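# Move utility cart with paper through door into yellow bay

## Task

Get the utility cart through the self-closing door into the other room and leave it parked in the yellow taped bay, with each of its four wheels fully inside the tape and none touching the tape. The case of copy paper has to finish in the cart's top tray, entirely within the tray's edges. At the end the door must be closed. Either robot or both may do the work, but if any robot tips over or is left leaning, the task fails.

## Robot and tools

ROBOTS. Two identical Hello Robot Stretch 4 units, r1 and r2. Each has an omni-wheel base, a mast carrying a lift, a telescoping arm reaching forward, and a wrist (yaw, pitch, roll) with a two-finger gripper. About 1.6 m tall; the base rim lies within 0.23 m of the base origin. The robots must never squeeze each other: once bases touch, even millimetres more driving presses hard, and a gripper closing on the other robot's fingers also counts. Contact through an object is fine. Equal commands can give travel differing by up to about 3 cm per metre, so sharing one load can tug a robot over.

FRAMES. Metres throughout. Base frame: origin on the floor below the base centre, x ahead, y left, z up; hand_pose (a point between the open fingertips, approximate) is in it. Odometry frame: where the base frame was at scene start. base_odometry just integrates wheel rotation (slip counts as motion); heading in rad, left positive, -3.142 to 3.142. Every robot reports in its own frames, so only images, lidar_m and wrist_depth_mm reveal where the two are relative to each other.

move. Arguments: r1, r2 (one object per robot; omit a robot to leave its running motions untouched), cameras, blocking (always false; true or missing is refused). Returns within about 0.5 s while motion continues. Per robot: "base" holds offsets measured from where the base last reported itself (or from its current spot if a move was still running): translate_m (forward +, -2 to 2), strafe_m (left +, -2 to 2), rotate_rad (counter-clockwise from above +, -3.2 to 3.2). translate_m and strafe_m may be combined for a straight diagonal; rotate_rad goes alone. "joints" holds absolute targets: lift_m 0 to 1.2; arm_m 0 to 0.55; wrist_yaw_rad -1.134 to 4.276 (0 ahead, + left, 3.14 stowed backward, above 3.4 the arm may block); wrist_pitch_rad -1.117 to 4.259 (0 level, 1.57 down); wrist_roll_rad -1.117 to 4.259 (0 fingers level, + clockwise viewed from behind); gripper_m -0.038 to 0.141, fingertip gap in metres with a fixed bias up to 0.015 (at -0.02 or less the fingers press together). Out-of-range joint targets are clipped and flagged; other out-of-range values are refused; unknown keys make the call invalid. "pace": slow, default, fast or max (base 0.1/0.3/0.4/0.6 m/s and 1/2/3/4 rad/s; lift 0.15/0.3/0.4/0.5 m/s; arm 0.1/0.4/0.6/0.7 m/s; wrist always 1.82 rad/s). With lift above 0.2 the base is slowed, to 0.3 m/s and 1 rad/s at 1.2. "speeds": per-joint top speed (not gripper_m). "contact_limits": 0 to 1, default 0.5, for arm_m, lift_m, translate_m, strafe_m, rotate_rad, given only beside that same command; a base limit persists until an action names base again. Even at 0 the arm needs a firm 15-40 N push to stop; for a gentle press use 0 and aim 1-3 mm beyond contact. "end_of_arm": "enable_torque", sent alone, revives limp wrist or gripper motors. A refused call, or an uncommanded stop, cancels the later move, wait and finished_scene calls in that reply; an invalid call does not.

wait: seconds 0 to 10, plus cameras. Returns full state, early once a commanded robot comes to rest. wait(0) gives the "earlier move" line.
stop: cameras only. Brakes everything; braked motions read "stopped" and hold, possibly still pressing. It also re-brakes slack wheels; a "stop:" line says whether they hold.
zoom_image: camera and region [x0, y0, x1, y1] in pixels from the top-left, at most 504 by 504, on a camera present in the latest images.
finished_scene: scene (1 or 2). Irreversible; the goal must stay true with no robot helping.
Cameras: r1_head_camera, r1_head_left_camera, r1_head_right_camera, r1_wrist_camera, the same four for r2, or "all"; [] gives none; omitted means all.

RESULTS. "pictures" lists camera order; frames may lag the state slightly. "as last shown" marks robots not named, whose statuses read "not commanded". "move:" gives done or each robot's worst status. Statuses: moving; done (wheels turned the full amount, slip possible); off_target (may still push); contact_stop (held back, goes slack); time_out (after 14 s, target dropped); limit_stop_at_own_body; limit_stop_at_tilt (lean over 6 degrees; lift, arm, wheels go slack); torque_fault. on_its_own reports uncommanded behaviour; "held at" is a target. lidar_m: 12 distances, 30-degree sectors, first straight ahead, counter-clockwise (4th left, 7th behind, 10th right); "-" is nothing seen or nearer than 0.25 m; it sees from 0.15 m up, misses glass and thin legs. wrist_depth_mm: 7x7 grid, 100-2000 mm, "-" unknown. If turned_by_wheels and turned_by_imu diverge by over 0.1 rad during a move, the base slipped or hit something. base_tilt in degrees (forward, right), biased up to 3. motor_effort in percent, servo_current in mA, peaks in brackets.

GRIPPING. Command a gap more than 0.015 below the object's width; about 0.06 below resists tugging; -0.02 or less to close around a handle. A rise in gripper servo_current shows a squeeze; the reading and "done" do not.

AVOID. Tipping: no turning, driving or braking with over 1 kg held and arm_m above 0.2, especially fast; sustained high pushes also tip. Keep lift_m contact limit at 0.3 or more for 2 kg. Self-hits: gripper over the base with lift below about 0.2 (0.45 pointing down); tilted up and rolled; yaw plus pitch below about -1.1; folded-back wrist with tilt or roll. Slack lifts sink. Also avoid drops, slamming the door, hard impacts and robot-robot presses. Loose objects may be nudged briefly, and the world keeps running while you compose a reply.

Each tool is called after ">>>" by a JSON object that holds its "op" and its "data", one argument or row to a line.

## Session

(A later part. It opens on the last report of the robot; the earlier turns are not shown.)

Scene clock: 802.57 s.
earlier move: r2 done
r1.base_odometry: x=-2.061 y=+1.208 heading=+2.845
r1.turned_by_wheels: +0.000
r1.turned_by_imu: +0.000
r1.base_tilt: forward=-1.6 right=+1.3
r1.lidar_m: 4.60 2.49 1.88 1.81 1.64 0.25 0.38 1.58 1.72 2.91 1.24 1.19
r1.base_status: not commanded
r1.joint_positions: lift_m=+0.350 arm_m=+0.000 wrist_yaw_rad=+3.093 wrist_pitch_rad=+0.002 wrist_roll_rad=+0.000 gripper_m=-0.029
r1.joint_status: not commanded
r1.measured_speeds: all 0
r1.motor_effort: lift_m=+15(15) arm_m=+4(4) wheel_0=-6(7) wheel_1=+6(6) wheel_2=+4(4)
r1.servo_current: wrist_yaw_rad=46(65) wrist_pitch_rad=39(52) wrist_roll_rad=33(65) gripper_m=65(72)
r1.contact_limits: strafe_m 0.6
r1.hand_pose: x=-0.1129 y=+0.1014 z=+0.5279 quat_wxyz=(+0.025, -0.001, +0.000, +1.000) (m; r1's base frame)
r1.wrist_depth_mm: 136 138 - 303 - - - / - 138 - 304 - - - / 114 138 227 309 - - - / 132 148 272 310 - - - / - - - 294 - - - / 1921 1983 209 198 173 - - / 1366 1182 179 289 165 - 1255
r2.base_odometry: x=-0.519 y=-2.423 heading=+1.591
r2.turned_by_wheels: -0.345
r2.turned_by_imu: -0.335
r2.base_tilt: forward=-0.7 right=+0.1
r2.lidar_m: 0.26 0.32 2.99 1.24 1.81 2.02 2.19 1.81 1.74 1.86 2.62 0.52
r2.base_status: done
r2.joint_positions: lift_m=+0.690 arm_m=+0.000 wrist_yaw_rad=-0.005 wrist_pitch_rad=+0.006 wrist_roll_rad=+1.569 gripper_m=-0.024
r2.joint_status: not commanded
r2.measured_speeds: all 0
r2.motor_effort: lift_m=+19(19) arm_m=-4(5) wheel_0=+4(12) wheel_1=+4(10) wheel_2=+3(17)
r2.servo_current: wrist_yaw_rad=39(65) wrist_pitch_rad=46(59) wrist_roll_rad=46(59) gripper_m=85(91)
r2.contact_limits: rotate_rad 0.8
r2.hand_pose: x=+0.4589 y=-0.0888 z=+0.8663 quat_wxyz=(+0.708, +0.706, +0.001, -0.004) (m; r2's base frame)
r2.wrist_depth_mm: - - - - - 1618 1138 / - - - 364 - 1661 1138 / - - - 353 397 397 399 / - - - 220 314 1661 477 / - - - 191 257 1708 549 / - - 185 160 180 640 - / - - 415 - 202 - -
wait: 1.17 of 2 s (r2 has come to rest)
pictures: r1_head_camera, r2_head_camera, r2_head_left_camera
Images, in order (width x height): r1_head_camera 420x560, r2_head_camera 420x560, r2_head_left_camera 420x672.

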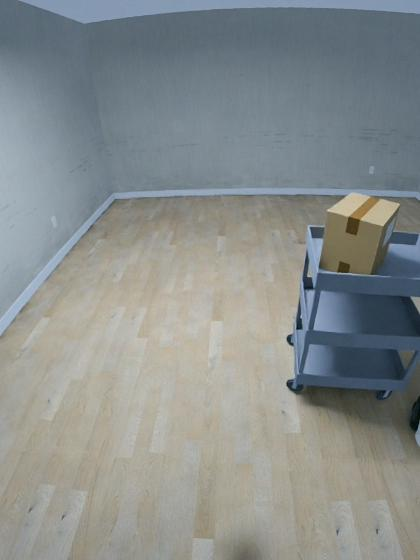

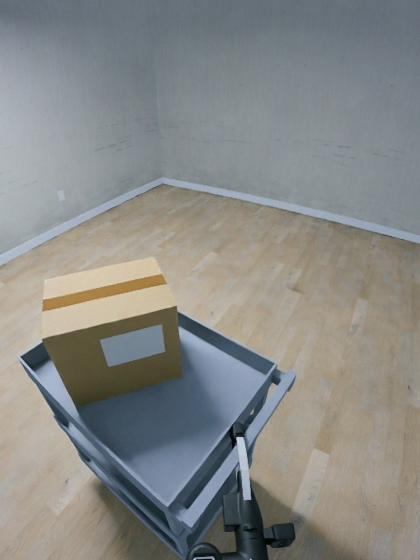

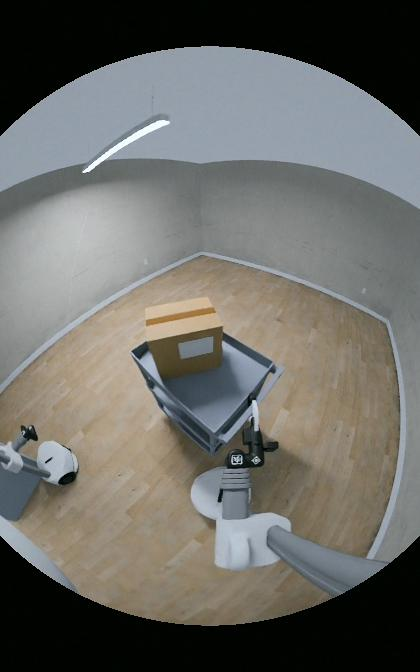

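>>> {"op": "move", "data": {
  "blocking": false,
  "r2": {"base":{"strafe_m":0.4},"pace":"slow","contact_limits":{"strafe_m":0.8}},
  "cameras": []
}}

>>> {"op": "wait", "data": {
  "seconds": 6,
  "cameras": ["r2_head_camera","r1_head_camera","r2_head_left_camera","r2_head_right_camera"]
}}

>>> {"op": "move", "data": {
  "blocking": false,
  "r2": {"base":{"rotate_rad":-0.48},"pace":"slow","contact_limits":{"rotate_rad":0.8}},
  "cameras": []
}}

>>> {"op": "wait", "data": {
  "seconds": 2,
  "cameras": ["r2_head_camera","r1_head_camera","r2_head_left_camera","r2_head_right_camera"]
}}

Scene clock: 810.03 s.
move: r2 moving
r1: as last shown
r1.base_tilt: forward=-1.5 right=+1.3
r1.lidar_m: 4.62 2.53 1.91 1.80 1.62 0.25 0.37 1.58 1.75 2.92 1.22 1.18
r1.motor_effort: lift_m=+15(15) arm_m=+4(4) wheel_0=-6(7) wheel_1=+5(6) wheel_2=+4(4)
r1.servo_current: wrist_yaw_rad=46(59) wrist_pitch_rad=39(52) wrist_roll_rad=39(65) gripper_m=59(65)
r1.contact_limits: strafe_m 0.6
r1.wrist_depth_mm: 136 138 - 301 - - - / - 138 - 304 - - - / 114 138 227 309 - - - / 132 148 271 312 - - - / - - - 293 - - - / 1921 1863 210 198 172 - - / 1366 1205 180 289 165 - 1229
r2.base_odometry: x=-0.533 y=-2.423 heading=+1.590
r2.turned_by_wheels: +0.000
r2.turned_by_imu: +0.000
r2.base_tilt: forward=-0.7 right=+0.1
r2.lidar_m: 0.25 0.33 2.97 1.21 1.79 2.02 2.17 1.81 1.75 1.87 2.59 0.52
r2.base_status: strafe_m moving
r2.joint_positions: lift_m=+0.690 arm_m=+0.000 wrist_yaw_rad=-0.005 wrist_pitch_rad=+0.006 wrist_roll_rad=+1.569 gripper_m=-0.024
r2.joint_status: not commanded
r2.measured_speeds: translate_m=+0.000 strafe_m=+0.056 rotate_rad=+0.001 lift_m=+0.000 arm_m=+0.000 wrist_yaw_rad=+0.000 wrist_pitch_rad=+0.000 wrist_roll_rad=+0.000
r2.motor_effort: lift_m=+19(19) arm_m=-4(5) wheel_0=-7(8) wheel_1=+8(9) wheel_2=+0(2)
r2.servo_current: wrist_yaw_rad=46(65) wrist_pitch_rad=46(52) wrist_roll_rad=46(59) gripper_m=91(91)
r2.contact_limits: strafe_m 0.8
r2.hand_pose: x=+0.4589 y=-0.0888 z=+0.8663 quat_wxyz=(+0.708, +0.706, +0.001, -0.004) (m; r2's base frame)
r2.wrist_depth_mm: - - - - - 1661 1138 / - - - 364 - 1708 1160 / - - - 338 392 399 402 / - - - 217 312 1708 484 / - - - 184 256 1756 - / - - 185 160 179 654 - / - - 413 - 202 - -
pictures: none
No camera images: "cameras" was empty.

Scene clock: 814.67 s.
earlier move: r2 done
r1.base_odometry: x=-2.061 y=+1.208 heading=+2.845
r1.turned_by_wheels: +0.000
r1.turned_by_imu: +0.000
r1.base_tilt: forward=-1.5 right=+1.3
r1.lidar_m: 1.09 2.50 1.86 1.81 1.64 0.25 0.38 1.58 1.77 2.92 0.83 0.93
r1.base_status: not commanded
r1.joint_positions: lift_m=+0.350 arm_m=+0.000 wrist_yaw_rad=+3.093 wrist_pitch_rad=+0.002 wrist_roll_rad=+0.000 gripper_m=-0.029
r1.joint_status: not commanded
r1.measured_speeds: all 0
r1.motor_effort: lift_m=+15(15) arm_m=+4(4) wheel_0=-6(7) wheel_1=+6(6) wheel_2=+4(4)
r1.servo_current: wrist_yaw_rad=72(72) wrist_pitch_rad=46(52) wrist_roll_rad=52(72) gripper_m=59(72)
r1.contact_limits: strafe_m 0.6
r1.hand_pose: x=-0.1129 y=+0.1014 z=+0.5279 quat_wxyz=(+0.025, -0.001, +0.000, +1.000) (m; r1's base frame)
r1.wrist_depth_mm: 135 137 - 303 - - - / - 138 - 304 - - - / 114 139 228 309 - - - / 132 148 270 310 - - - / - - - 291 - - - / 1983 1983 209 198 173 - - / 1366 1205 180 290 165 - 1205
r2.base_odometry: x=-0.919 y=-2.430 heading=+1.591
r2.turned_by_wheels: +0.000
r2.turned_by_imu: -0.001
r2.base_tilt: forward=-0.7 right=+0.0
r2.lidar_m: 0.31 0.31 2.66 0.83 0.98 1.86 1.97 2.15 2.09 2.21 3.14 0.47
r2.base_status: done
r2.joint_positions: lift_m=+0.690 arm_m=+0.000 wrist_yaw_rad=-0.006 wrist_pitch_rad=+0.006 wrist_roll_rad=+1.569 gripper_m=-0.024
r2.joint_status: not commanded
r2.measured_speeds: all 0
r2.motor_effort: lift_m=+19(19) arm_m=-4(5) wheel_0=-5(15) wheel_1=+4(9) wheel_2=+0(2)
r2.servo_current: wrist_yaw_rad=59(65) wrist_pitch_rad=46(59) wrist_roll_rad=46(59) gripper_m=91(91)
r2.contact_limits: strafe_m 0.8
r2.hand_pose: x=+0.4589 y=-0.0890 z=+0.8663 quat_wxyz=(+0.708, +0.706, +0.000, -0.004) (m; r2's base frame)
r2.wrist_depth_mm: - - - 286 322 324 329 / - - - 225 303 1576 1160 / - - - 209 276 1708 500 / - - - 195 255 820 - / - - 466 183 240 820 - / - - 185 168 179 - - / - - 480 - 216 - -
wait: 4.63 of 6 s (r2 has come to rest)
pictures: r1_head_camera, r2_head_camera, r2_head_left_camera, r2_head_right_camera
Images, in order (width x height): r1_head_camera 420x560, r2_head_camera 420x560, r2_head_left_camera 420x672, r2_head_right_camera 420x672.

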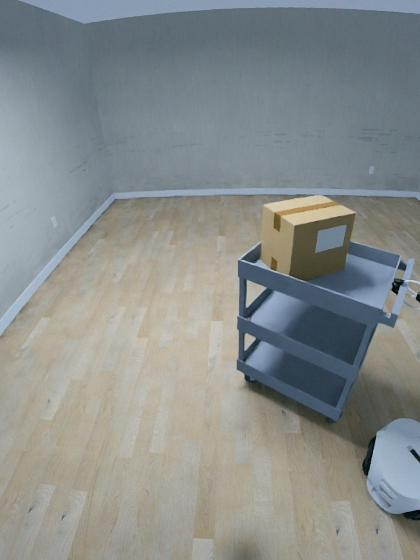

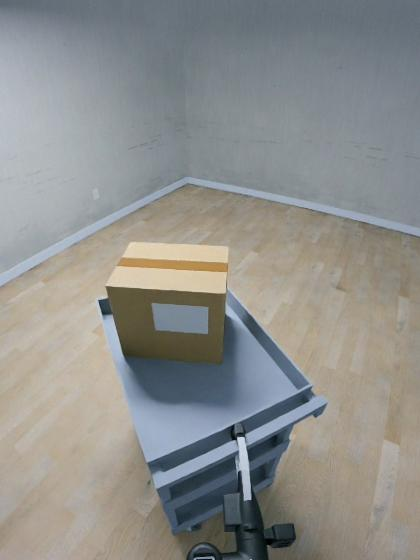

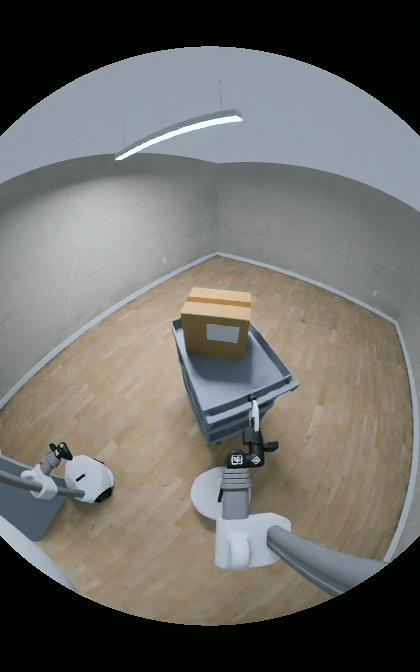

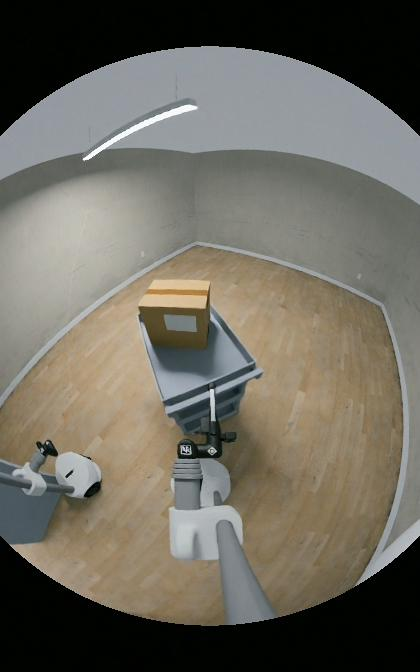

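Scene clock: 815.17 s.
move: r2 moving
r1: as last shown
r1.lidar_m: 1.11 2.50 1.87 1.81 1.61 0.25 0.34 1.58 1.73 2.92 0.84 0.90
r1.servo_current: wrist_yaw_rad=46(65) wrist_pitch_rad=39(46) wrist_roll_rad=65(65) gripper_m=59(65)
r1.contact_limits: strafe_m 0.6
r1.wrist_depth_mm: 135 138 - 301 - - - / - 138 - 304 - - - / 114 138 227 309 - - - / 132 148 270 312 - - - / - - - 293 - - - / 1983 1921 208 198 173 - - / 1397 1182 180 289 165 - 1255
r2.base_odometry: x=-0.919 y=-2.430 heading=+1.467
r2.turned_by_wheels: -0.124
r2.turned_by_imu: -0.120
r2.base_tilt: forward=-0.6 right=+0.1
r2.lidar_m: 0.32 0.29 2.66 0.85 0.84 1.85 1.88 2.22 2.09 2.13 2.74 0.47
r2.base_status: rotate_rad moving
r2.joint_positions: lift_m=+0.690 arm_m=+0.000 wrist_yaw_rad=+0.011 wrist_pitch_rad=+0.006 wrist_roll_rad=+1.569 gripper_m=-0.024
r2.joint_status: not commanded
r2.measured_speeds: translate_m=+0.000 strafe_m=+0.001 rotate_rad=-0.485 lift_m=+0.000 arm_m=+0.000 wrist_yaw_rad=+0.021 wrist_pitch_rad=+0.000 wrist_roll_rad=+0.000
r2.motor_effort: lift_m=+19(19) arm_m=-4(5) wheel_0=+9(11) wheel_1=+8(9) wheel_2=+17(17)
r2.servo_current: wrist_yaw_rad=78(78) wrist_pitch_rad=46(52) wrist_roll_rad=52(59) gripper_m=91(91)
r2.contact_limits: rotate_rad 0.8
r2.hand_pose: x=+0.4603 y=-0.0843 z=+0.8663 quat_wxyz=(+0.708, +0.707, +0.006, +0.002) (m; r2's base frame)
r2.wrist_depth_mm: - - - 285 - 1576 1118 / - - - 306 340 353 355 / - - - 223 296 1708 492 / - - - 204 265 1808 - / - - 621 188 245 820 - / - 459 186 169 178 - - / - - 466 - 216 - -
pictures: none
No camera images: "cameras" was empty.

Scene clock: 816.40 s.
earlier move: r2 done
r1.base_odometry: x=-2.061 y=+1.208 heading=+2.845
r1.turned_by_wheels: +0.000
r1.turned_by_imu: +0.000
r1.base_tilt: forward=-1.6 right=+1.3
r1.lidar_m: 1.14 2.52 1.89 1.81 1.61 0.25 0.36 1.60 1.77 2.91 0.82 0.90
r1.base_status: not commanded
r1.joint_positions: lift_m=+0.350 arm_m=+0.000 wrist_yaw_rad=+3.093 wrist_pitch_rad=+0.002 wrist_roll_rad=+0.000 gripper_m=-0.029
r1.joint_status: not commanded
r1.measured_speeds: all 0
r1.motor_effort: lift_m=+15(15) arm_m=+4(4) wheel_0=-6(7) wheel_1=+6(6) wheel_2=+4(4)
r1.servo_current: wrist_yaw_rad=39(72) wrist_pitch_rad=39(52) wrist_roll_rad=39(65) gripper_m=65(65)
r1.contact_limits: strafe_m 0.6
r1.hand_pose: x=-0.1129 y=+0.1014 z=+0.5279 quat_wxyz=(+0.025, -0.001, +0.000, +1.000) (m; r1's base frame)
r1.wrist_depth_mm: 136 138 - 301 - - - / - 138 - 304 - - - / 114 138 228 309 - - - / 132 148 271 310 - - - / - - - 291 - - - / 1863 1863 209 198 173 - - / 1366 1205 180 289 165 - 1255
r2.base_odometry: x=-0.919 y=-2.431 heading=+1.112
r2.turned_by_wheels: -0.355
r2.turned_by_imu: -0.349
r2.base_tilt: forward=-0.7 right=+0.1
r2.lidar_m: 0.25 0.28 0.75 2.66 0.81 1.39 1.85 1.98 2.13 2.07 2.25 0.55
r2.base_status: done
r2.joint_positions: lift_m=+0.690 arm_m=+0.000 wrist_yaw_rad=+0.011 wrist_pitch_rad=+0.007 wrist_roll_rad=+1.569 gripper_m=-0.024
r2.joint_status: not commanded
r2.measured_speeds: all 0
r2.motor_effort: lift_m=+19(19) arm_m=+6(6) wheel_0=+7(15) wheel_1=+4(15) wheel_2=+3(17)
r2.servo_current: wrist_yaw_rad=52(78) wrist_pitch_rad=46(52) wrist_roll_rad=52(59) gripper_m=85(91)
r2.contact_limits: rotate_rad 0.8
r2.hand_pose: x=+0.4601 y=-0.0844 z=+0.8660 quat_wxyz=(+0.708, +0.707, +0.006, +0.001) (m; r2's base frame)
r2.wrist_depth_mm: - - - - - 1618 1160 / - - - - - 1618 1138 / - - - 379 - 1661 1098 / - - - 319 399 1499 413 / - - - 204 289 1708 488 / - - - 162 179 1576 559 / - - - - 204 - -
wait: 1.23 of 2 s (r2 has come to rest)
pictures: r1_head_camera, r2_head_camera, r2_head_left_camera, r2_head_right_camera
Images, in order (width x height): r1_head_camera 420x560, r2_head_camera 420x560, r2_head_left_camera 420x672, r2_head_right_camera 420x672.

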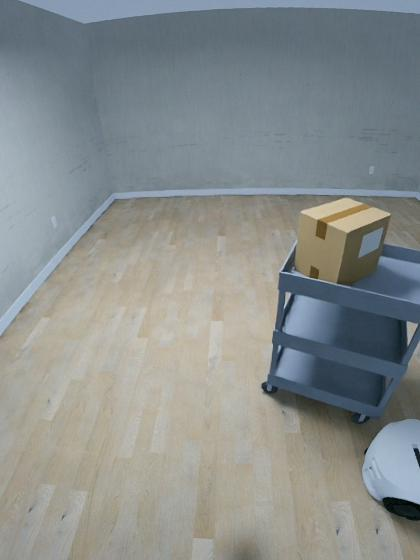

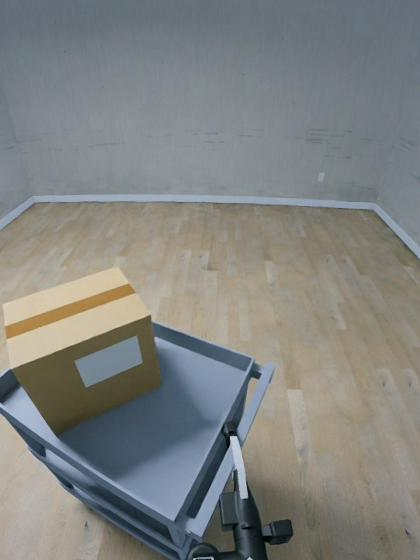

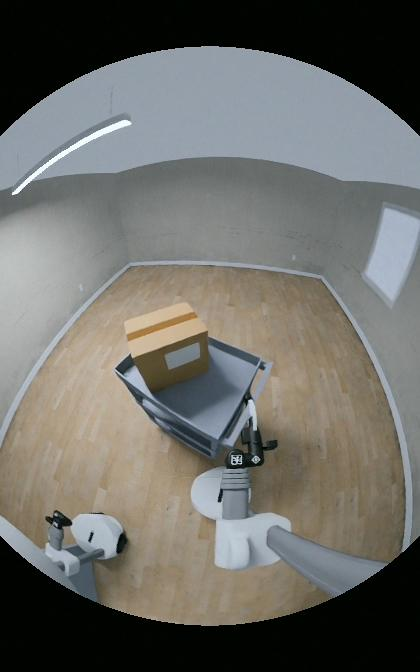

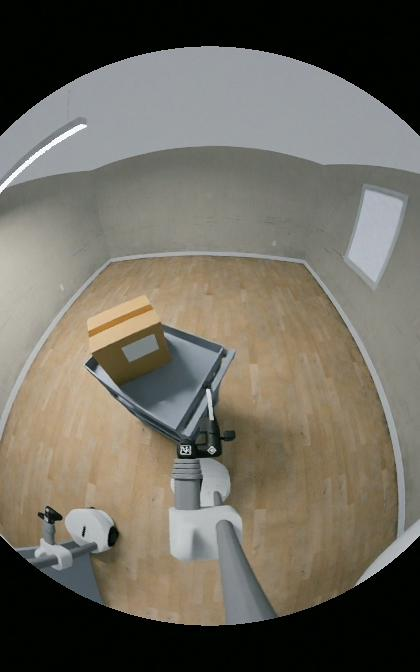

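>>> {"op": "move", "data": {
  "blocking": false,
  "r2": {"base":{"translate_m":0.2,"strafe_m":0.28},"pace":"slow","contact_limits":{"translate_m":0.6}},
  "cameras": []
}}

>>> {"op": "wait", "data": {
  "seconds": 5,
  "cameras": ["r1_head_camera","r2_head_camera","r2_head_right_camera"]
}}

Scene clock: 826.50 s.
move: r2 moving
r1: as last shown
r1.lidar_m: 1.16 2.53 1.89 1.81 1.64 0.25 0.38 1.58 1.77 2.91 0.79 0.88
r1.servo_current: wrist_yaw_rad=59(59) wrist_pitch_rad=39(52) wrist_roll_rad=46(59) gripper_m=65(65)
r1.contact_limits: strafe_m 0.6
r1.wrist_depth_mm: 136 137 - 301 - - - / - 138 - 304 - - - / 114 138 228 307 - - - / 132 148 270 314 - - - / - - - 293 - - - / 1863 1983 208 198 172 - - / 1366 1182 180 290 165 - 1255
r2.base_odometry: x=-0.925 y=-2.420 heading=+1.112
r2.turned_by_wheels: +0.000
r2.turned_by_imu: +0.000
r2.base_tilt: forward=-0.7 right=+0.1
r2.lidar_m: 0.25 0.28 0.74 2.65 0.84 1.02 1.84 2.00 2.15 2.09 2.28 0.50
r2.base_status: translate_m moving; strafe_m moving
r2.joint_positions: lift_m=+0.690 arm_m=+0.000 wrist_yaw_rad=+0.011 wrist_pitch_rad=+0.007 wrist_roll_rad=+1.569 gripper_m=-0.024
r2.joint_status: not commanded
r2.measured_speeds: translate_m=+0.029 strafe_m=+0.040 rotate_rad=-0.004 lift_m=+0.000 arm_m=+0.000 wrist_yaw_rad=+0.000 wrist_pitch_rad=+0.000 wrist_roll_rad=+0.000
r2.motor_effort: lift_m=+19(19) arm_m=+6(6) wheel_0=-6(6) wheel_1=+10(14) wheel_2=-10(11)
r2.servo_current: wrist_yaw_rad=65(72) wrist_pitch_rad=46(52) wrist_roll_rad=46(59) gripper_m=85(91)
r2.contact_limits: translate_m 0.6
r2.hand_pose: x=+0.4601 y=-0.0844 z=+0.8660 quat_wxyz=(+0.708, +0.707, +0.006, +0.001) (m; r2's base frame)
r2.wrist_depth_mm: - - - - - 1618 1138 / - - - - - 1661 1160 / - - - 382 - 1537 1160 / - - - 332 399 1499 410 / - - - 205 290 1661 488 / - - - 162 179 1618 559 / - - - - 204 - -
pictures: none
No camera images: "cameras" was empty.

Scene clock: 830.73 s.
earlier move: r2 done
r1.base_odometry: x=-2.061 y=+1.208 heading=+2.845
r1.turned_by_wheels: +0.000
r1.turned_by_imu: +0.000
r1.base_tilt: forward=-1.6 right=+1.4
r1.lidar_m: 1.34 2.54 1.90 1.80 1.65 0.25 0.38 1.58 1.75 2.92 0.89 0.74
r1.base_status: not commanded
r1.joint_positions: lift_m=+0.350 arm_m=+0.000 wrist_yaw_rad=+3.093 wrist_pitch_rad=+0.002 wrist_roll_rad=+0.000 gripper_m=-0.029
r1.joint_status: not commanded
r1.measured_speeds: all 0
r1.motor_effort: lift_m=+15(15) arm_m=+4(4) wheel_0=-6(7) wheel_1=+6(6) wheel_2=+4(4)
r1.servo_current: wrist_yaw_rad=46(72) wrist_pitch_rad=46(52) wrist_roll_rad=46(65) gripper_m=59(72)
r1.contact_limits: strafe_m 0.6
r1.hand_pose: x=-0.1129 y=+0.1014 z=+0.5279 quat_wxyz=(+0.025, -0.001, +0.000, +1.000) (m; r1's base frame)
r1.wrist_depth_mm: 136 138 - 301 - - - / - 138 - 304 - - - / 114 138 227 309 - - - / 132 148 271 312 - - - / - - - 291 - - - / 1983 1983 210 198 173 - - / 1397 1205 180 289 164 - 1229
r2.base_odometry: x=-1.081 y=-2.127 heading=+1.111
r2.turned_by_wheels: +0.000
r2.turned_by_imu: +0.000
r2.base_tilt: forward=-0.7 right=+0.1
r2.lidar_m: 0.33 0.32 2.40 2.36 0.81 0.77 2.08 2.16 2.41 2.39 2.54 0.47
r2.base_status: done
r2.joint_positions: lift_m=+0.690 arm_m=+0.000 wrist_yaw_rad=-0.003 wrist_pitch_rad=+0.007 wrist_roll_rad=+1.569 gripper_m=-0.024
r2.joint_status: not commanded
r2.measured_speeds: all 0
r2.motor_effort: lift_m=+19(19) arm_m=+6(6) wheel_0=-4(13) wheel_1=+4(14) wheel_2=-7(13)
r2.servo_current: wrist_yaw_rad=39(72) wrist_pitch_rad=46(59) wrist_roll_rad=46(59) gripper_m=85(91)
r2.contact_limits: translate_m 0.6
r2.hand_pose: x=+0.4589 y=-0.0883 z=+0.8660 quat_wxyz=(+0.708, +0.707, +0.001, -0.004) (m; r2's base frame)
r2.wrist_depth_mm: - - - 283 324 325 329 / - - - 223 300 1537 1160 / - - - 207 276 1661 492 / - - - 194 256 778 - / - - 466 182 239 842 - / - - 186 168 179 - - / - - 480 - 216 - -
wait: 4.23 of 5 s (r2 has come to rest)
pictures: r1_head_camera, r2_head_camera, r2_head_right_camera
Images, in order (width x height): r1_head_camera 420x560, r2_head_camera 420x560, r2_head_right_camera 420x672.

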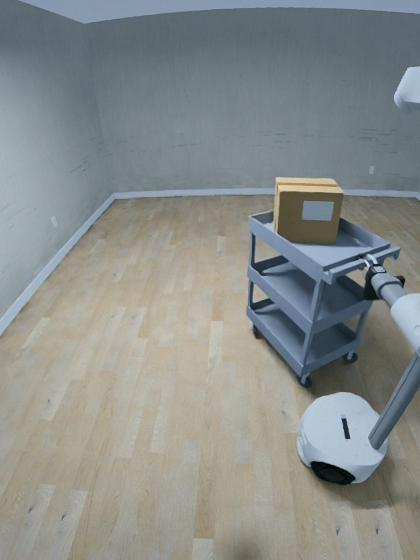

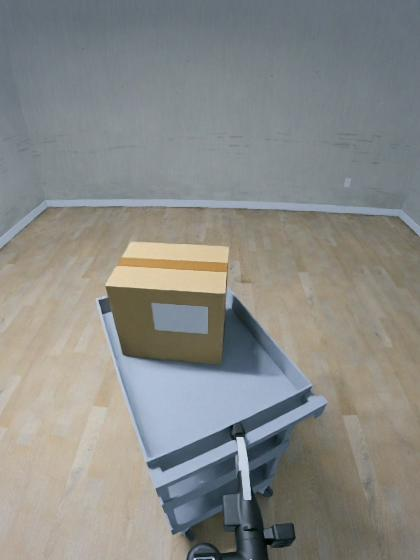

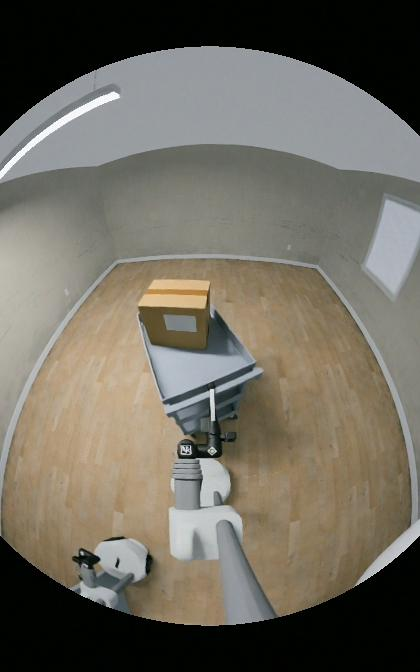

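>>> {"op": "move", "data": {
  "blocking": false,
  "r2": {"base":{"translate_m":-0.45,"strafe_m":-0.1},"pace":"slow","contact_limits":{"translate_m":0.6}},
  "cameras": []
}}

>>> {"op": "wait", "data": {
  "seconds": 6.5,
  "cameras": ["r1_head_camera","r2_head_camera","r2_head_right_camera","r1_head_right_camera"]
}}

Scene clock: 841.67 s.
move: r2 moving
r1: as last shown
r1.base_tilt: forward=-1.6 right=+1.3
r1.lidar_m: 1.34 2.55 1.89 1.81 1.61 0.25 0.38 1.57 1.73 2.90 0.86 0.74
r1.motor_effort: lift_m=+15(15) arm_m=+4(4) wheel_0=-6(6) wheel_1=+6(6) wheel_2=+4(4)
r1.servo_current: wrist_yaw_rad=46(59) wrist_pitch_rad=39(46) wrist_roll_rad=52(72) gripper_m=59(65)
r1.contact_limits: strafe_m 0.6
r1.wrist_depth_mm: 136 138 - 301 - - - / - 138 - 304 - - - / 114 138 227 309 - - - / 132 148 271 312 - - - / - - - 293 - - - / 1921 - 208 198 173 - - / 1336 1205 179 289 164 - 1229
r2.base_odometry: x=-1.084 y=-2.139 heading=+1.111
r2.turned_by_wheels: +0.000
r2.turned_by_imu: +0.001
r2.base_tilt: forward=-0.6 right=+0.1
r2.lidar_m: 0.33 0.31 2.43 2.35 0.79 0.76 2.04 2.15 2.42 2.38 2.57 0.46
r2.base_status: translate_m moving; strafe_m moving
r2.joint_positions: lift_m=+0.690 arm_m=+0.000 wrist_yaw_rad=+0.001 wrist_pitch_rad=+0.007 wrist_roll_rad=+1.569 gripper_m=-0.024
r2.joint_status: not commanded
r2.measured_speeds: translate_m=-0.048 strafe_m=-0.011 rotate_rad=+0.002 lift_m=+0.000 arm_m=+0.000 wrist_yaw_rad=+0.018 wrist_pitch_rad=+0.000 wrist_roll_rad=+0.000
r2.motor_effort: lift_m=+19(19) arm_m=+4(6) wheel_0=-4(8) wheel_1=-8(9) wheel_2=+13(13)
r2.servo_current: wrist_yaw_rad=46(52) wrist_pitch_rad=52(59) wrist_roll_rad=52(52) gripper_m=78(91)
r2.contact_limits: translate_m 0.6
r2.hand_pose: x=+0.4593 y=-0.0871 z=+0.8660 quat_wxyz=(+0.708, +0.707, +0.003, -0.002) (m; r2's base frame)
r2.wrist_depth_mm: - - - 285 314 325 327 / - - - 218 291 1618 1205 / - - - 206 273 1863 521 / - - - 191 255 809 - / - - 466 182 240 831 - / - - 186 169 179 - - / - - 488 - 216 - -
pictures: none
No camera images: "cameras" was empty.

Scene clock: 847.03 s.
earlier move: r2 done
r1.base_odometry: x=-2.061 y=+1.208 heading=+2.845
r1.turned_by_wheels: +0.000
r1.turned_by_imu: +0.000
r1.base_tilt: forward=-1.6 right=+1.3
r1.lidar_m: 1.33 2.51 1.86 1.81 1.62 0.25 0.35 1.57 1.74 0.66 0.55 0.88
r1.base_status: not commanded
r1.joint_positions: lift_m=+0.350 arm_m=+0.000 wrist_yaw_rad=+3.093 wrist_pitch_rad=+0.002 wrist_roll_rad=+0.000 gripper_m=-0.029
r1.joint_status: not commanded
r1.measured_speeds: all 0
r1.motor_effort: lift_m=+15(15) arm_m=+4(4) wheel_0=-6(7) wheel_1=+6(6) wheel_2=+4(4)
r1.servo_current: wrist_yaw_rad=65(72) wrist_pitch_rad=52(52) wrist_roll_rad=33(72) gripper_m=65(72)
r1.contact_limits: strafe_m 0.6
r1.hand_pose: x=-0.1129 y=+0.1014 z=+0.5279 quat_wxyz=(+0.025, -0.001, +0.000, +1.000) (m; r1's base frame)
r1.wrist_depth_mm: 136 138 - 301 - - - / - 138 - 304 - - - / 114 138 228 310 - - - / 132 147 270 312 - - - / - - - 293 - - - / 1921 1921 209 198 173 - - / 1366 1205 179 287 165 - 1229
r2.base_odometry: x=-1.191 y=-2.575 heading=+1.111
r2.turned_by_wheels: +0.000
r2.turned_by_imu: +0.002
r2.base_tilt: forward=-0.7 right=+0.0
r2.lidar_m: 0.35 0.36 2.55 0.63 0.55 1.16 1.60 1.68 2.28 2.23 2.40 0.45
r2.base_status: done
r2.joint_positions: lift_m=+0.690 arm_m=+0.000 wrist_yaw_rad=+0.004 wrist_pitch_rad=+0.007 wrist_roll_rad=+1.569 gripper_m=-0.024
r2.joint_status: not commanded
r2.measured_speeds: all 0
r2.motor_effort: lift_m=+19(19) arm_m=+4(6) wheel_0=-2(8) wheel_1=-4(9) wheel_2=+7(15)
r2.servo_current: wrist_yaw_rad=52(59) wrist_pitch_rad=52(59) wrist_roll_rad=39(59) gripper_m=85(91)
r2.contact_limits: translate_m 0.6
r2.hand_pose: x=+0.4596 y=-0.0863 z=+0.8660 quat_wxyz=(+0.708, +0.707, +0.004, -0.001) (m; r2's base frame)
r2.wrist_depth_mm: - - - 213 283 1366 315 / - - - 203 270 1661 492 / - - - 192 256 1708 - / - - 585 185 247 - - / - 477 466 180 237 831 - / - - 185 170 178 - - / - - 517 - 222 - -
wait: 5.37 of 6.5 s (r2 has come to rest)
pictures: r1_head_camera, r1_head_right_camera, r2_head_camera, r2_head_right_camera
Images, in order (width x height): r1_head_camera 420x560, r1_head_right_camera 420x672, r2_head_camera 420x560, r2_head_right_camera 420x672.

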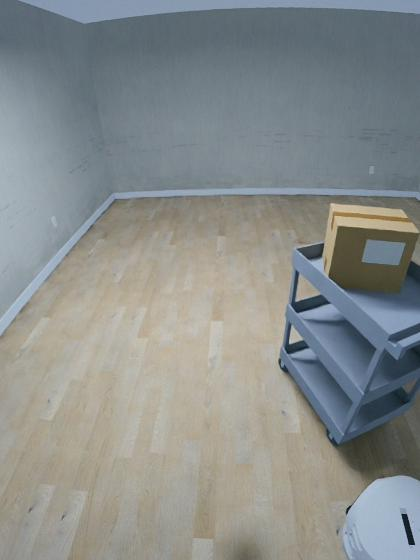

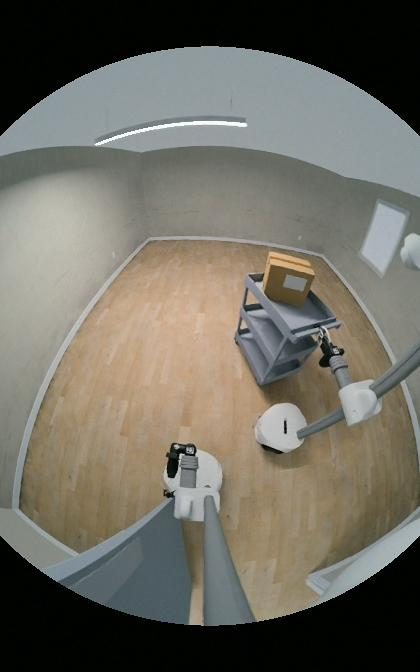

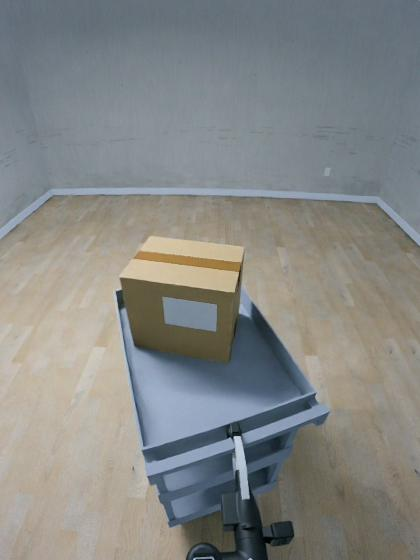

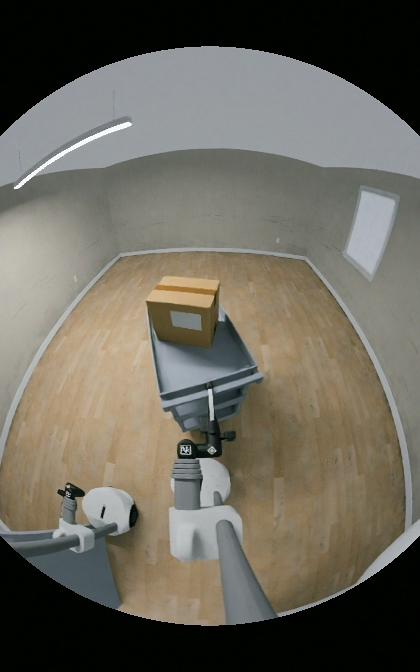

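>>> {"op": "move", "data": {
  "blocking": false,
  "r2": {"base":{"strafe_m":0.13},"pace":"slow","contact_limits":{"strafe_m":0.5}},
  "cameras": []
}}

>>> {"op": "wait", "data": {
  "seconds": 2.5,
  "cameras": ["r1_head_camera","r2_head_camera","r1_head_right_camera"]
}}

Scene clock: 859.67 s.
move: r2 moving
r1: as last shown
r1.base_tilt: forward=-1.5 right=+1.3
r1.lidar_m: 1.34 2.52 1.89 1.80 1.61 0.25 0.36 1.58 1.76 0.69 0.53 0.87
r1.servo_current: wrist_yaw_rad=52(59) wrist_pitch_rad=46(52) wrist_roll_rad=46(59) gripper_m=65(65)
r1.contact_limits: strafe_m 0.6
r1.wrist_depth_mm: 136 138 - 301 - - - / - 138 - 306 - - - / 114 138 228 307 - - - / 132 147 270 312 - - - / - - - 293 - - - / 1921 1921 210 198 173 - - / 1366 1229 180 289 165 - 1255
r2.base_odometry: x=-1.203 y=-2.568 heading=+1.111
r2.turned_by_wheels: +0.000
r2.turned_by_imu: +0.000
r2.base_tilt: forward=-0.7 right=+0.0
r2.lidar_m: 0.35 0.36 2.54 0.66 0.56 1.12 1.64 1.69 2.30 2.26 2.40 0.45
r2.base_status: strafe_m moving
r2.joint_positions: lift_m=+0.690 arm_m=+0.000 wrist_yaw_rad=-0.001 wrist_pitch_rad=+0.007 wrist_roll_rad=+1.569 gripper_m=-0.024
r2.joint_status: not commanded
r2.measured_speeds: translate_m=+0.000 strafe_m=+0.054 rotate_rad=-0.002 lift_m=+0.000 arm_m=+0.000 wrist_yaw_rad=-0.028 wrist_pitch_rad=+0.000 wrist_roll_rad=+0.000
r2.motor_effort: lift_m=+19(19) arm_m=+4(5) wheel_0=-9(9) wheel_1=+6(8) wheel_2=+0(5)
r2.servo_current: wrist_yaw_rad=59(59) wrist_pitch_rad=46(52) wrist_roll_rad=59(59) gripper_m=78(91)
r2.contact_limits: strafe_m 0.5
r2.hand_pose: x=+0.4592 y=-0.0876 z=+0.8660 quat_wxyz=(+0.708, +0.707, +0.002, -0.003) (m; r2's base frame)
r2.wrist_depth_mm: - - - 216 287 320 319 / - - - 204 272 1618 492 / - - - 194 258 1808 - / - - 603 186 248 809 - / - 473 469 180 236 842 - / - - 186 170 179 - - / - 521 508 - 220 - -
pictures: none
No camera images: "cameras" was empty.

Scene clock: 861.60 s.
earlier move: r2 done
r1.base_odometry: x=-2.061 y=+1.208 heading=+2.845
r1.turned_by_wheels: +0.000
r1.turned_by_imu: +0.000
r1.base_tilt: forward=-1.5 right=+1.3
r1.lidar_m: 1.25 2.53 1.88 1.81 1.63 0.25 0.36 1.57 1.76 2.92 0.44 0.49
r1.base_status: not commanded
r1.joint_positions: lift_m=+0.350 arm_m=+0.000 wrist_yaw_rad=+3.093 wrist_pitch_rad=+0.002 wrist_roll_rad=+0.000 gripper_m=-0.029
r1.joint_status: not commanded
r1.measured_speeds: all 0
r1.motor_effort: lift_m=+15(15) arm_m=+4(4) wheel_0=-6(7) wheel_1=+6(6) wheel_2=+4(4)
r1.servo_current: wrist_yaw_rad=46(72) wrist_pitch_rad=39(52) wrist_roll_rad=39(59) gripper_m=65(65)
r1.contact_limits: strafe_m 0.6
r1.hand_pose: x=-0.1129 y=+0.1014 z=+0.5279 quat_wxyz=(+0.025, -0.001, +0.000, +1.000) (m; r1's base frame)
r1.wrist_depth_mm: 136 138 - 300 - - - / - 138 - 304 - - - / 114 139 228 306 - - - / 132 148 270 309 - - - / - - - 291 - - - / 1983 1983 210 198 172 - - / 1397 1205 180 289 164 - 1229
r2.base_odometry: x=-1.307 y=-2.517 heading=+1.111
r2.turned_by_wheels: +0.000
r2.turned_by_imu: +0.000
r2.base_tilt: forward=-0.6 right=+0.0
r2.lidar_m: 0.36 0.38 2.43 0.50 0.44 0.54 1.63 1.70 2.43 2.36 2.54 0.41
r2.base_status: done
r2.joint_positions: lift_m=+0.690 arm_m=+0.000 wrist_yaw_rad=-0.004 wrist_pitch_rad=+0.007 wrist_roll_rad=+1.569 gripper_m=-0.024
r2.joint_status: not commanded
r2.measured_speeds: all 0
r2.motor_effort: lift_m=+19(19) arm_m=+4(5) wheel_0=-4(14) wheel_1=+4(8) wheel_2=+0(5)
r2.servo_current: wrist_yaw_rad=52(59) wrist_pitch_rad=46(59) wrist_roll_rad=46(59) gripper_m=91(91)
r2.contact_limits: strafe_m 0.5
r2.hand_pose: x=+0.4589 y=-0.0887 z=+0.8660 quat_wxyz=(+0.708, +0.707, +0.001, -0.004) (m; r2's base frame)
r2.wrist_depth_mm: - - - 187 250 1576 1138 / - - - 183 245 1661 512 / - - 668 180 242 798 - / - - 469 235 237 842 - / - - 488 174 233 820 - / - - 185 171 179 - - / - - 569 - 226 - -
wait: 1.93 of 2.5 s (r2 has come to rest)
pictures: r1_head_camera, r1_head_right_camera, r2_head_camera
Images, in order (width x height): r1_head_camera 420x560, r1_head_right_camera 420x672, r2_head_camera 420x560.

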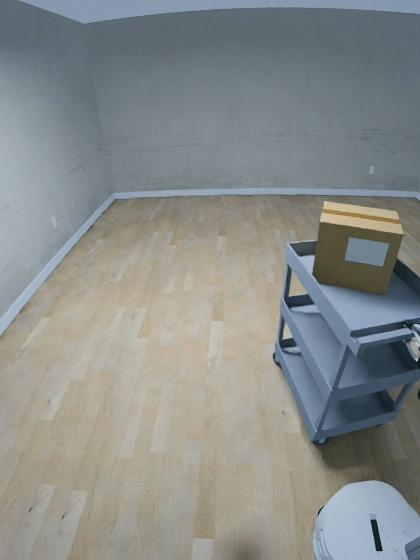

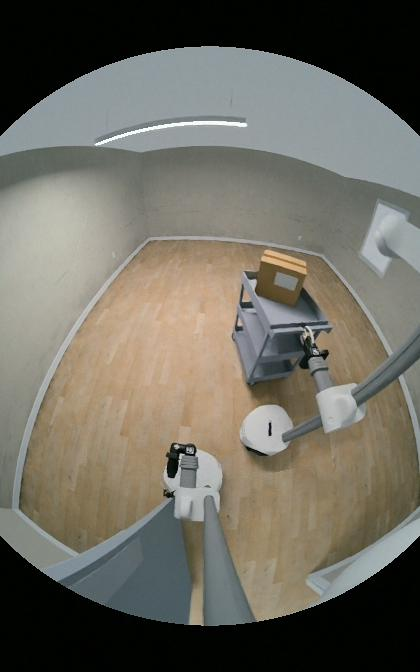

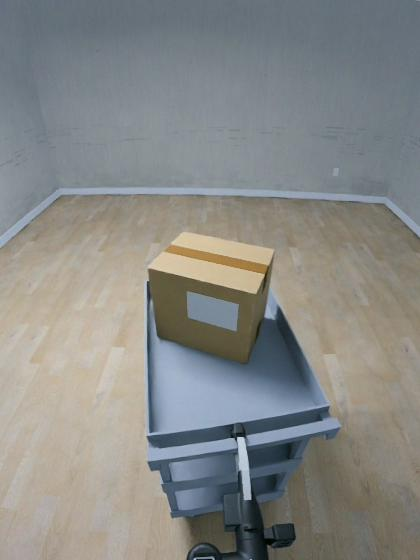

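>>> {"op": "move", "data": {
  "blocking": false,
  "r2": {"base":{"translate_m":-0.4},"pace":"slow","contact_limits":{"translate_m":0.7}},
  "cameras": []
}}

>>> {"op": "wait", "data": {
  "seconds": 6,
  "cameras": ["r1_head_camera","r2_head_camera","r2_head_left_camera","r2_head_right_camera"]
}}

Scene clock: 887.20 s.
move: r2 moving
r1: as last shown
r1.base_tilt: forward=-1.6 right=+1.3
r1.lidar_m: 1.27 2.53 1.87 1.81 1.61 0.25 0.37 1.59 1.76 0.59 0.44 0.48
r1.motor_effort: lift_m=+15(15) arm_m=+4(4) wheel_0=-7(7) wheel_1=+6(6) wheel_2=+4(4)
r1.servo_current: wrist_yaw_rad=39(59) wrist_pitch_rad=39(46) wrist_roll_rad=39(59) gripper_m=59(65)
r1.contact_limits: strafe_m 0.6
r1.wrist_depth_mm: 136 137 - 300 - - - / - 138 - 306 - - - / 114 138 229 307 - - - / 132 148 270 310 - - - / - - - 293 - - - / 1863 - 209 198 172 - - / 1397 1205 179 289 164 - 1229
r2.base_odometry: x=-1.312 y=-2.528 heading=+1.111
r2.turned_by_wheels: +0.000
r2.turned_by_imu: +0.000
r2.base_tilt: forward=-0.7 right=+0.0
r2.lidar_m: 0.39 0.37 2.42 0.51 0.44 0.55 1.63 1.69 2.42 2.36 2.56 0.44
r2.base_status: translate_m moving
r2.joint_positions: lift_m=+0.690 arm_m=+0.000 wrist_yaw_rad=+0.001 wrist_pitch_rad=+0.007 wrist_roll_rad=+1.569 gripper_m=-0.024
r2.joint_status: not commanded
r2.measured_speeds: translate_m=-0.050 strafe_m=+0.000 rotate_rad=+0.002 lift_m=+0.000 arm_m=+0.000 wrist_yaw_rad=+0.025 wrist_pitch_rad=+0.000 wrist_roll_rad=+0.000
r2.motor_effort: lift_m=+19(19) arm_m=+4(4) wheel_0=-9(9) wheel_1=-7(7) wheel_2=+12(12)
r2.servo_current: wrist_yaw_rad=39(52) wrist_pitch_rad=46(52) wrist_roll_rad=52(52) gripper_m=85(91)
r2.contact_limits: translate_m 0.7
r2.hand_pose: x=+0.4593 y=-0.0872 z=+0.8660 quat_wxyz=(+0.708, +0.707, +0.003, -0.002) (m; r2's base frame)
r2.wrist_depth_mm: - - - 181 245 1618 1160 / - - - 180 241 1618 - / - - 603 178 238 798 - / - 484 469 235 236 831 - / - - 500 174 235 831 - / - - 186 172 178 - - / - - 591 - 229 559 -
pictures: none
No camera images: "cameras" was empty.

Scene clock: 891.97 s.
earlier move: r2 done
r1.base_odometry: x=-2.061 y=+1.208 heading=+2.845
r1.turned_by_wheels: +0.000
r1.turned_by_imu: +0.000
r1.base_tilt: forward=-1.5 right=+1.3
r1.lidar_m: 4.60 2.54 1.88 1.80 1.59 0.25 0.37 1.57 0.41 0.36 0.47 0.58
r1.base_status: not commanded
r1.joint_positions: lift_m=+0.350 arm_m=+0.000 wrist_yaw_rad=+3.093 wrist_pitch_rad=+0.002 wrist_roll_rad=+0.000 gripper_m=-0.029
r1.joint_status: not commanded
r1.measured_speeds: all 0
r1.motor_effort: lift_m=+15(15) arm_m=+4(4) wheel_0=-6(7) wheel_1=+6(6) wheel_2=+4(4)
r1.servo_current: wrist_yaw_rad=26(72) wrist_pitch_rad=39(52) wrist_roll_rad=46(72) gripper_m=65(72)
r1.contact_limits: strafe_m 0.6
r1.hand_pose: x=-0.1129 y=+0.1014 z=+0.5279 quat_wxyz=(+0.025, -0.001, +0.000, +1.000) (m; r1's base frame)
r1.wrist_depth_mm: 135 137 - 300 - - - / - 138 - 306 - - - / 114 138 228 309 - - - / 132 148 271 310 - - - / - - - 293 - - - / 1921 1983 208 198 173 - - / 1366 1205 180 289 164 - 1205
r2.base_odometry: x=-1.484 y=-2.875 heading=+1.111
r2.turned_by_wheels: +0.000
r2.turned_by_imu: +0.002
r2.base_tilt: forward=-0.6 right=+0.1
r2.lidar_m: 0.39 0.40 0.37 0.36 0.73 0.92 4.19 1.24 1.84 2.32 2.53 0.42
r2.base_status: done
r2.joint_positions: lift_m=+0.690 arm_m=+0.000 wrist_yaw_rad=+0.002 wrist_pitch_rad=+0.007 wrist_roll_rad=+1.569 gripper_m=-0.024
r2.joint_status: not commanded
r2.measured_speeds: all 0
r2.motor_effort: lift_m=+19(19) arm_m=+4(5) wheel_0=-1(9) wheel_1=-5(9) wheel_2=+8(15)
r2.servo_current: wrist_yaw_rad=39(65) wrist_pitch_rad=46(59) wrist_roll_rad=39(59) gripper_m=85(91)
r2.contact_limits: translate_m 0.7
r2.hand_pose: x=+0.4595 y=-0.0867 z=+0.8660 quat_wxyz=(+0.708, +0.707, +0.003, -0.002) (m; r2's base frame)
r2.wrist_depth_mm: - - - 173 234 1618 1182 / - - - 173 235 1537 - / - - 544 172 234 820 - / - 477 462 231 232 842 - / - - 508 171 232 831 - / - - 185 171 178 - - / - - - - 232 1576 -
wait: 4.77 of 6 s (r2 has come to rest)
pictures: r1_head_camera, r2_head_camera, r2_head_left_camera, r2_head_right_camera
Images, in order (width x height): r1_head_camera 420x560, r2_head_camera 420x560, r2_head_left_camera 420x672, r2_head_right_camera 420x672.

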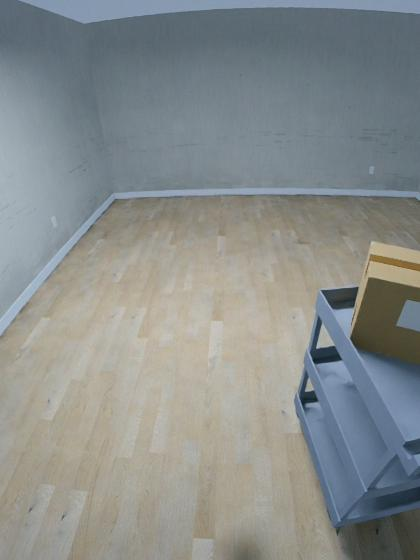

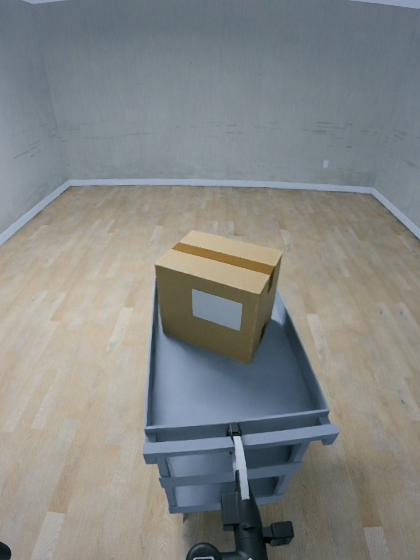

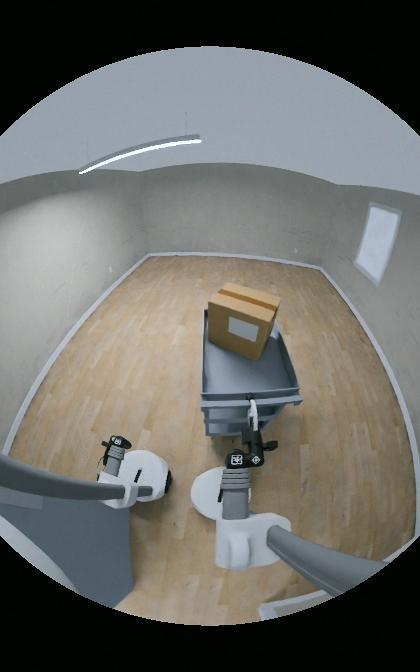

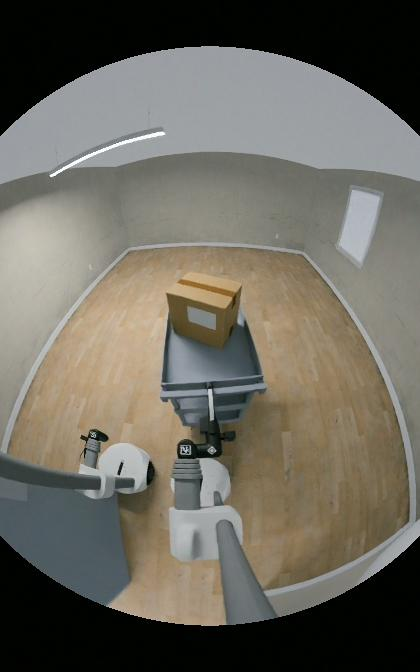

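>>> {"op": "move", "data": {
  "blocking": false,
  "r2": {"base":{"translate_m":-0.5,"strafe_m":0.04},"pace":"slow","contact_limits":{"translate_m":0.7}},
  "cameras": []
}}

>>> {"op": "wait", "data": {
  "seconds": 7,
  "cameras": ["r1_head_camera","r2_head_camera","r2_head_left_camera","r2_head_right_camera"]
}}

Scene clock: 897.73 s.
move: r2 moving
r1: as last shown
r1.base_tilt: forward=-1.6 right=+1.3
r1.lidar_m: 4.60 2.50 1.88 1.81 1.61 0.25 0.36 1.60 0.40 0.35 0.51 0.57
r1.servo_current: wrist_yaw_rad=46(65) wrist_pitch_rad=46(46) wrist_roll_rad=46(65) gripper_m=59(65)
r1.contact_limits: strafe_m 0.6
r1.wrist_depth_mm: 136 138 - 301 - - - / - 138 - 304 - - - / 114 138 227 307 - - - / 132 148 271 312 - - - / - - - 293 - - - / 1921 1983 209 198 172 - - / 1366 1205 179 289 165 - 1205
r2.base_odometry: x=-1.491 y=-2.886 heading=+1.111
r2.turned_by_wheels: +0.000
r2.turned_by_imu: +0.001
r2.base_tilt: forward=-0.7 right=+0.1
r2.lidar_m: 0.38 0.42 0.38 0.38 0.70 0.91 4.15 1.25 1.83 2.33 2.50 0.40
r2.base_status: translate_m moving; strafe_m moving
r2.joint_positions: lift_m=+0.690 arm_m=+0.000 wrist_yaw_rad=+0.002 wrist_pitch_rad=+0.007 wrist_roll_rad=+1.569 gripper_m=-0.024
r2.joint_status: not commanded
r2.measured_speeds: translate_m=-0.049 strafe_m=+0.004 rotate_rad=+0.001 lift_m=+0.000 arm_m=+0.000 wrist_yaw_rad=+0.000 wrist_pitch_rad=+0.000 wrist_roll_rad=+0.000
r2.motor_effort: lift_m=+19(19) arm_m=+4(4) wheel_0=-2(8) wheel_1=-5(7) wheel_2=+14(14)
r2.servo_current: wrist_yaw_rad=46(52) wrist_pitch_rad=52(59) wrist_roll_rad=46(52) gripper_m=85(91)
r2.contact_limits: translate_m 0.7
r2.hand_pose: x=+0.4595 y=-0.0867 z=+0.8660 quat_wxyz=(+0.708, +0.707, +0.003, -0.002) (m; r2's base frame)
r2.wrist_depth_mm: - - - 173 235 1618 1160 / - - - 173 234 1499 - / - - 539 173 234 820 - / - 477 466 233 233 854 - / - - 512 172 233 820 - / - - 184 172 178 - - / - - - - 231 1576 -
pictures: none
No camera images: "cameras" was empty.

Scene clock: 903.53 s.
earlier move: r2 done
r1.base_odometry: x=-2.061 y=+1.208 heading=+2.845
r1.turned_by_wheels: +0.000
r1.turned_by_imu: +0.000
r1.base_tilt: forward=-1.6 right=+1.3
r1.lidar_m: 4.59 2.53 1.88 1.81 1.63 0.25 0.36 0.54 0.43 0.40 0.42 0.60
r1.base_status: not commanded
r1.joint_positions: lift_m=+0.350 arm_m=+0.000 wrist_yaw_rad=+3.093 wrist_pitch_rad=+0.002 wrist_roll_rad=+0.000 gripper_m=-0.029
r1.joint_status: not commanded
r1.measured_speeds: all 0
r1.motor_effort: lift_m=+15(15) arm_m=+4(4) wheel_0=-6(7) wheel_1=+6(6) wheel_2=+4(4)
r1.servo_current: wrist_yaw_rad=65(72) wrist_pitch_rad=39(52) wrist_roll_rad=33(72) gripper_m=65(72)
r1.contact_limits: strafe_m 0.6
r1.hand_pose: x=-0.1129 y=+0.1014 z=+0.5279 quat_wxyz=(+0.025, -0.001, +0.000, +1.000) (m; r1's base frame)
r1.wrist_depth_mm: 136 138 - 301 - - - / - 138 - 304 - - - / 114 138 228 309 - - - / 132 148 271 312 - - - / - - - 291 - - - / 1921 1921 209 198 172 - - / 1366 1205 180 289 164 - 1229
r2.base_odometry: x=-1.742 y=-3.305 heading=+1.111
r2.turned_by_wheels: -0.001
r2.turned_by_imu: -0.001
r2.base_tilt: forward=-0.7 right=+0.1
r2.lidar_m: 0.39 0.44 0.55 0.60 0.63 0.82 3.66 0.81 1.07 2.30 2.51 0.43
r2.base_status: done
r2.joint_positions: lift_m=+0.690 arm_m=+0.000 wrist_yaw_rad=+0.000 wrist_pitch_rad=+0.007 wrist_roll_rad=+1.569 gripper_m=-0.024
r2.joint_status: not commanded
r2.measured_speeds: all 0
r2.motor_effort: lift_m=+19(19) arm_m=+4(4) wheel_0=-5(13) wheel_1=-5(8) wheel_2=+4(14)
r2.servo_current: wrist_yaw_rad=46(65) wrist_pitch_rad=46(59) wrist_roll_rad=39(65) gripper_m=91(91)
r2.contact_limits: translate_m 0.7
r2.hand_pose: x=+0.4592 y=-0.0875 z=+0.8660 quat_wxyz=(+0.708, +0.707, +0.002, -0.003) (m; r2's base frame)
r2.wrist_depth_mm: - - - 161 221 1618 - / - - - 163 222 741 - / - 521 466 165 225 831 - / - 496 477 167 228 831 - / - - 535 169 230 - - / - - 185 171 178 - - / - - - - 236 1576 488
wait: 5.80 of 7 s (r2 has come to rest)
pictures: r1_head_camera, r2_head_camera, r2_head_left_camera, r2_head_right_camera
Images, in order (width x height): r1_head_camera 420x560, r2_head_camera 420x560, r2_head_left_camera 420x672, r2_head_right_camera 420x672.

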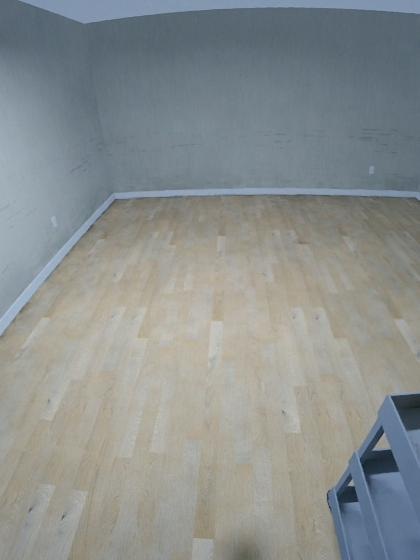

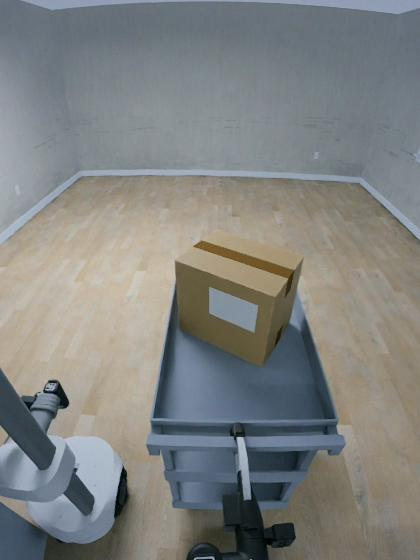

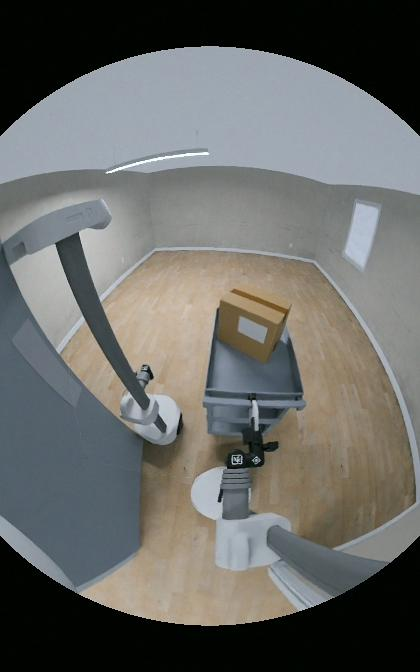

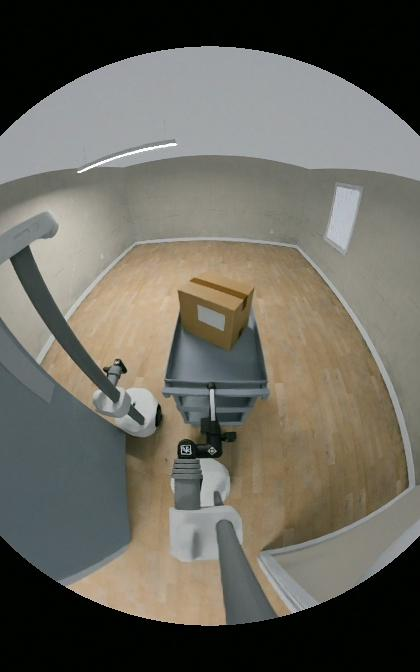

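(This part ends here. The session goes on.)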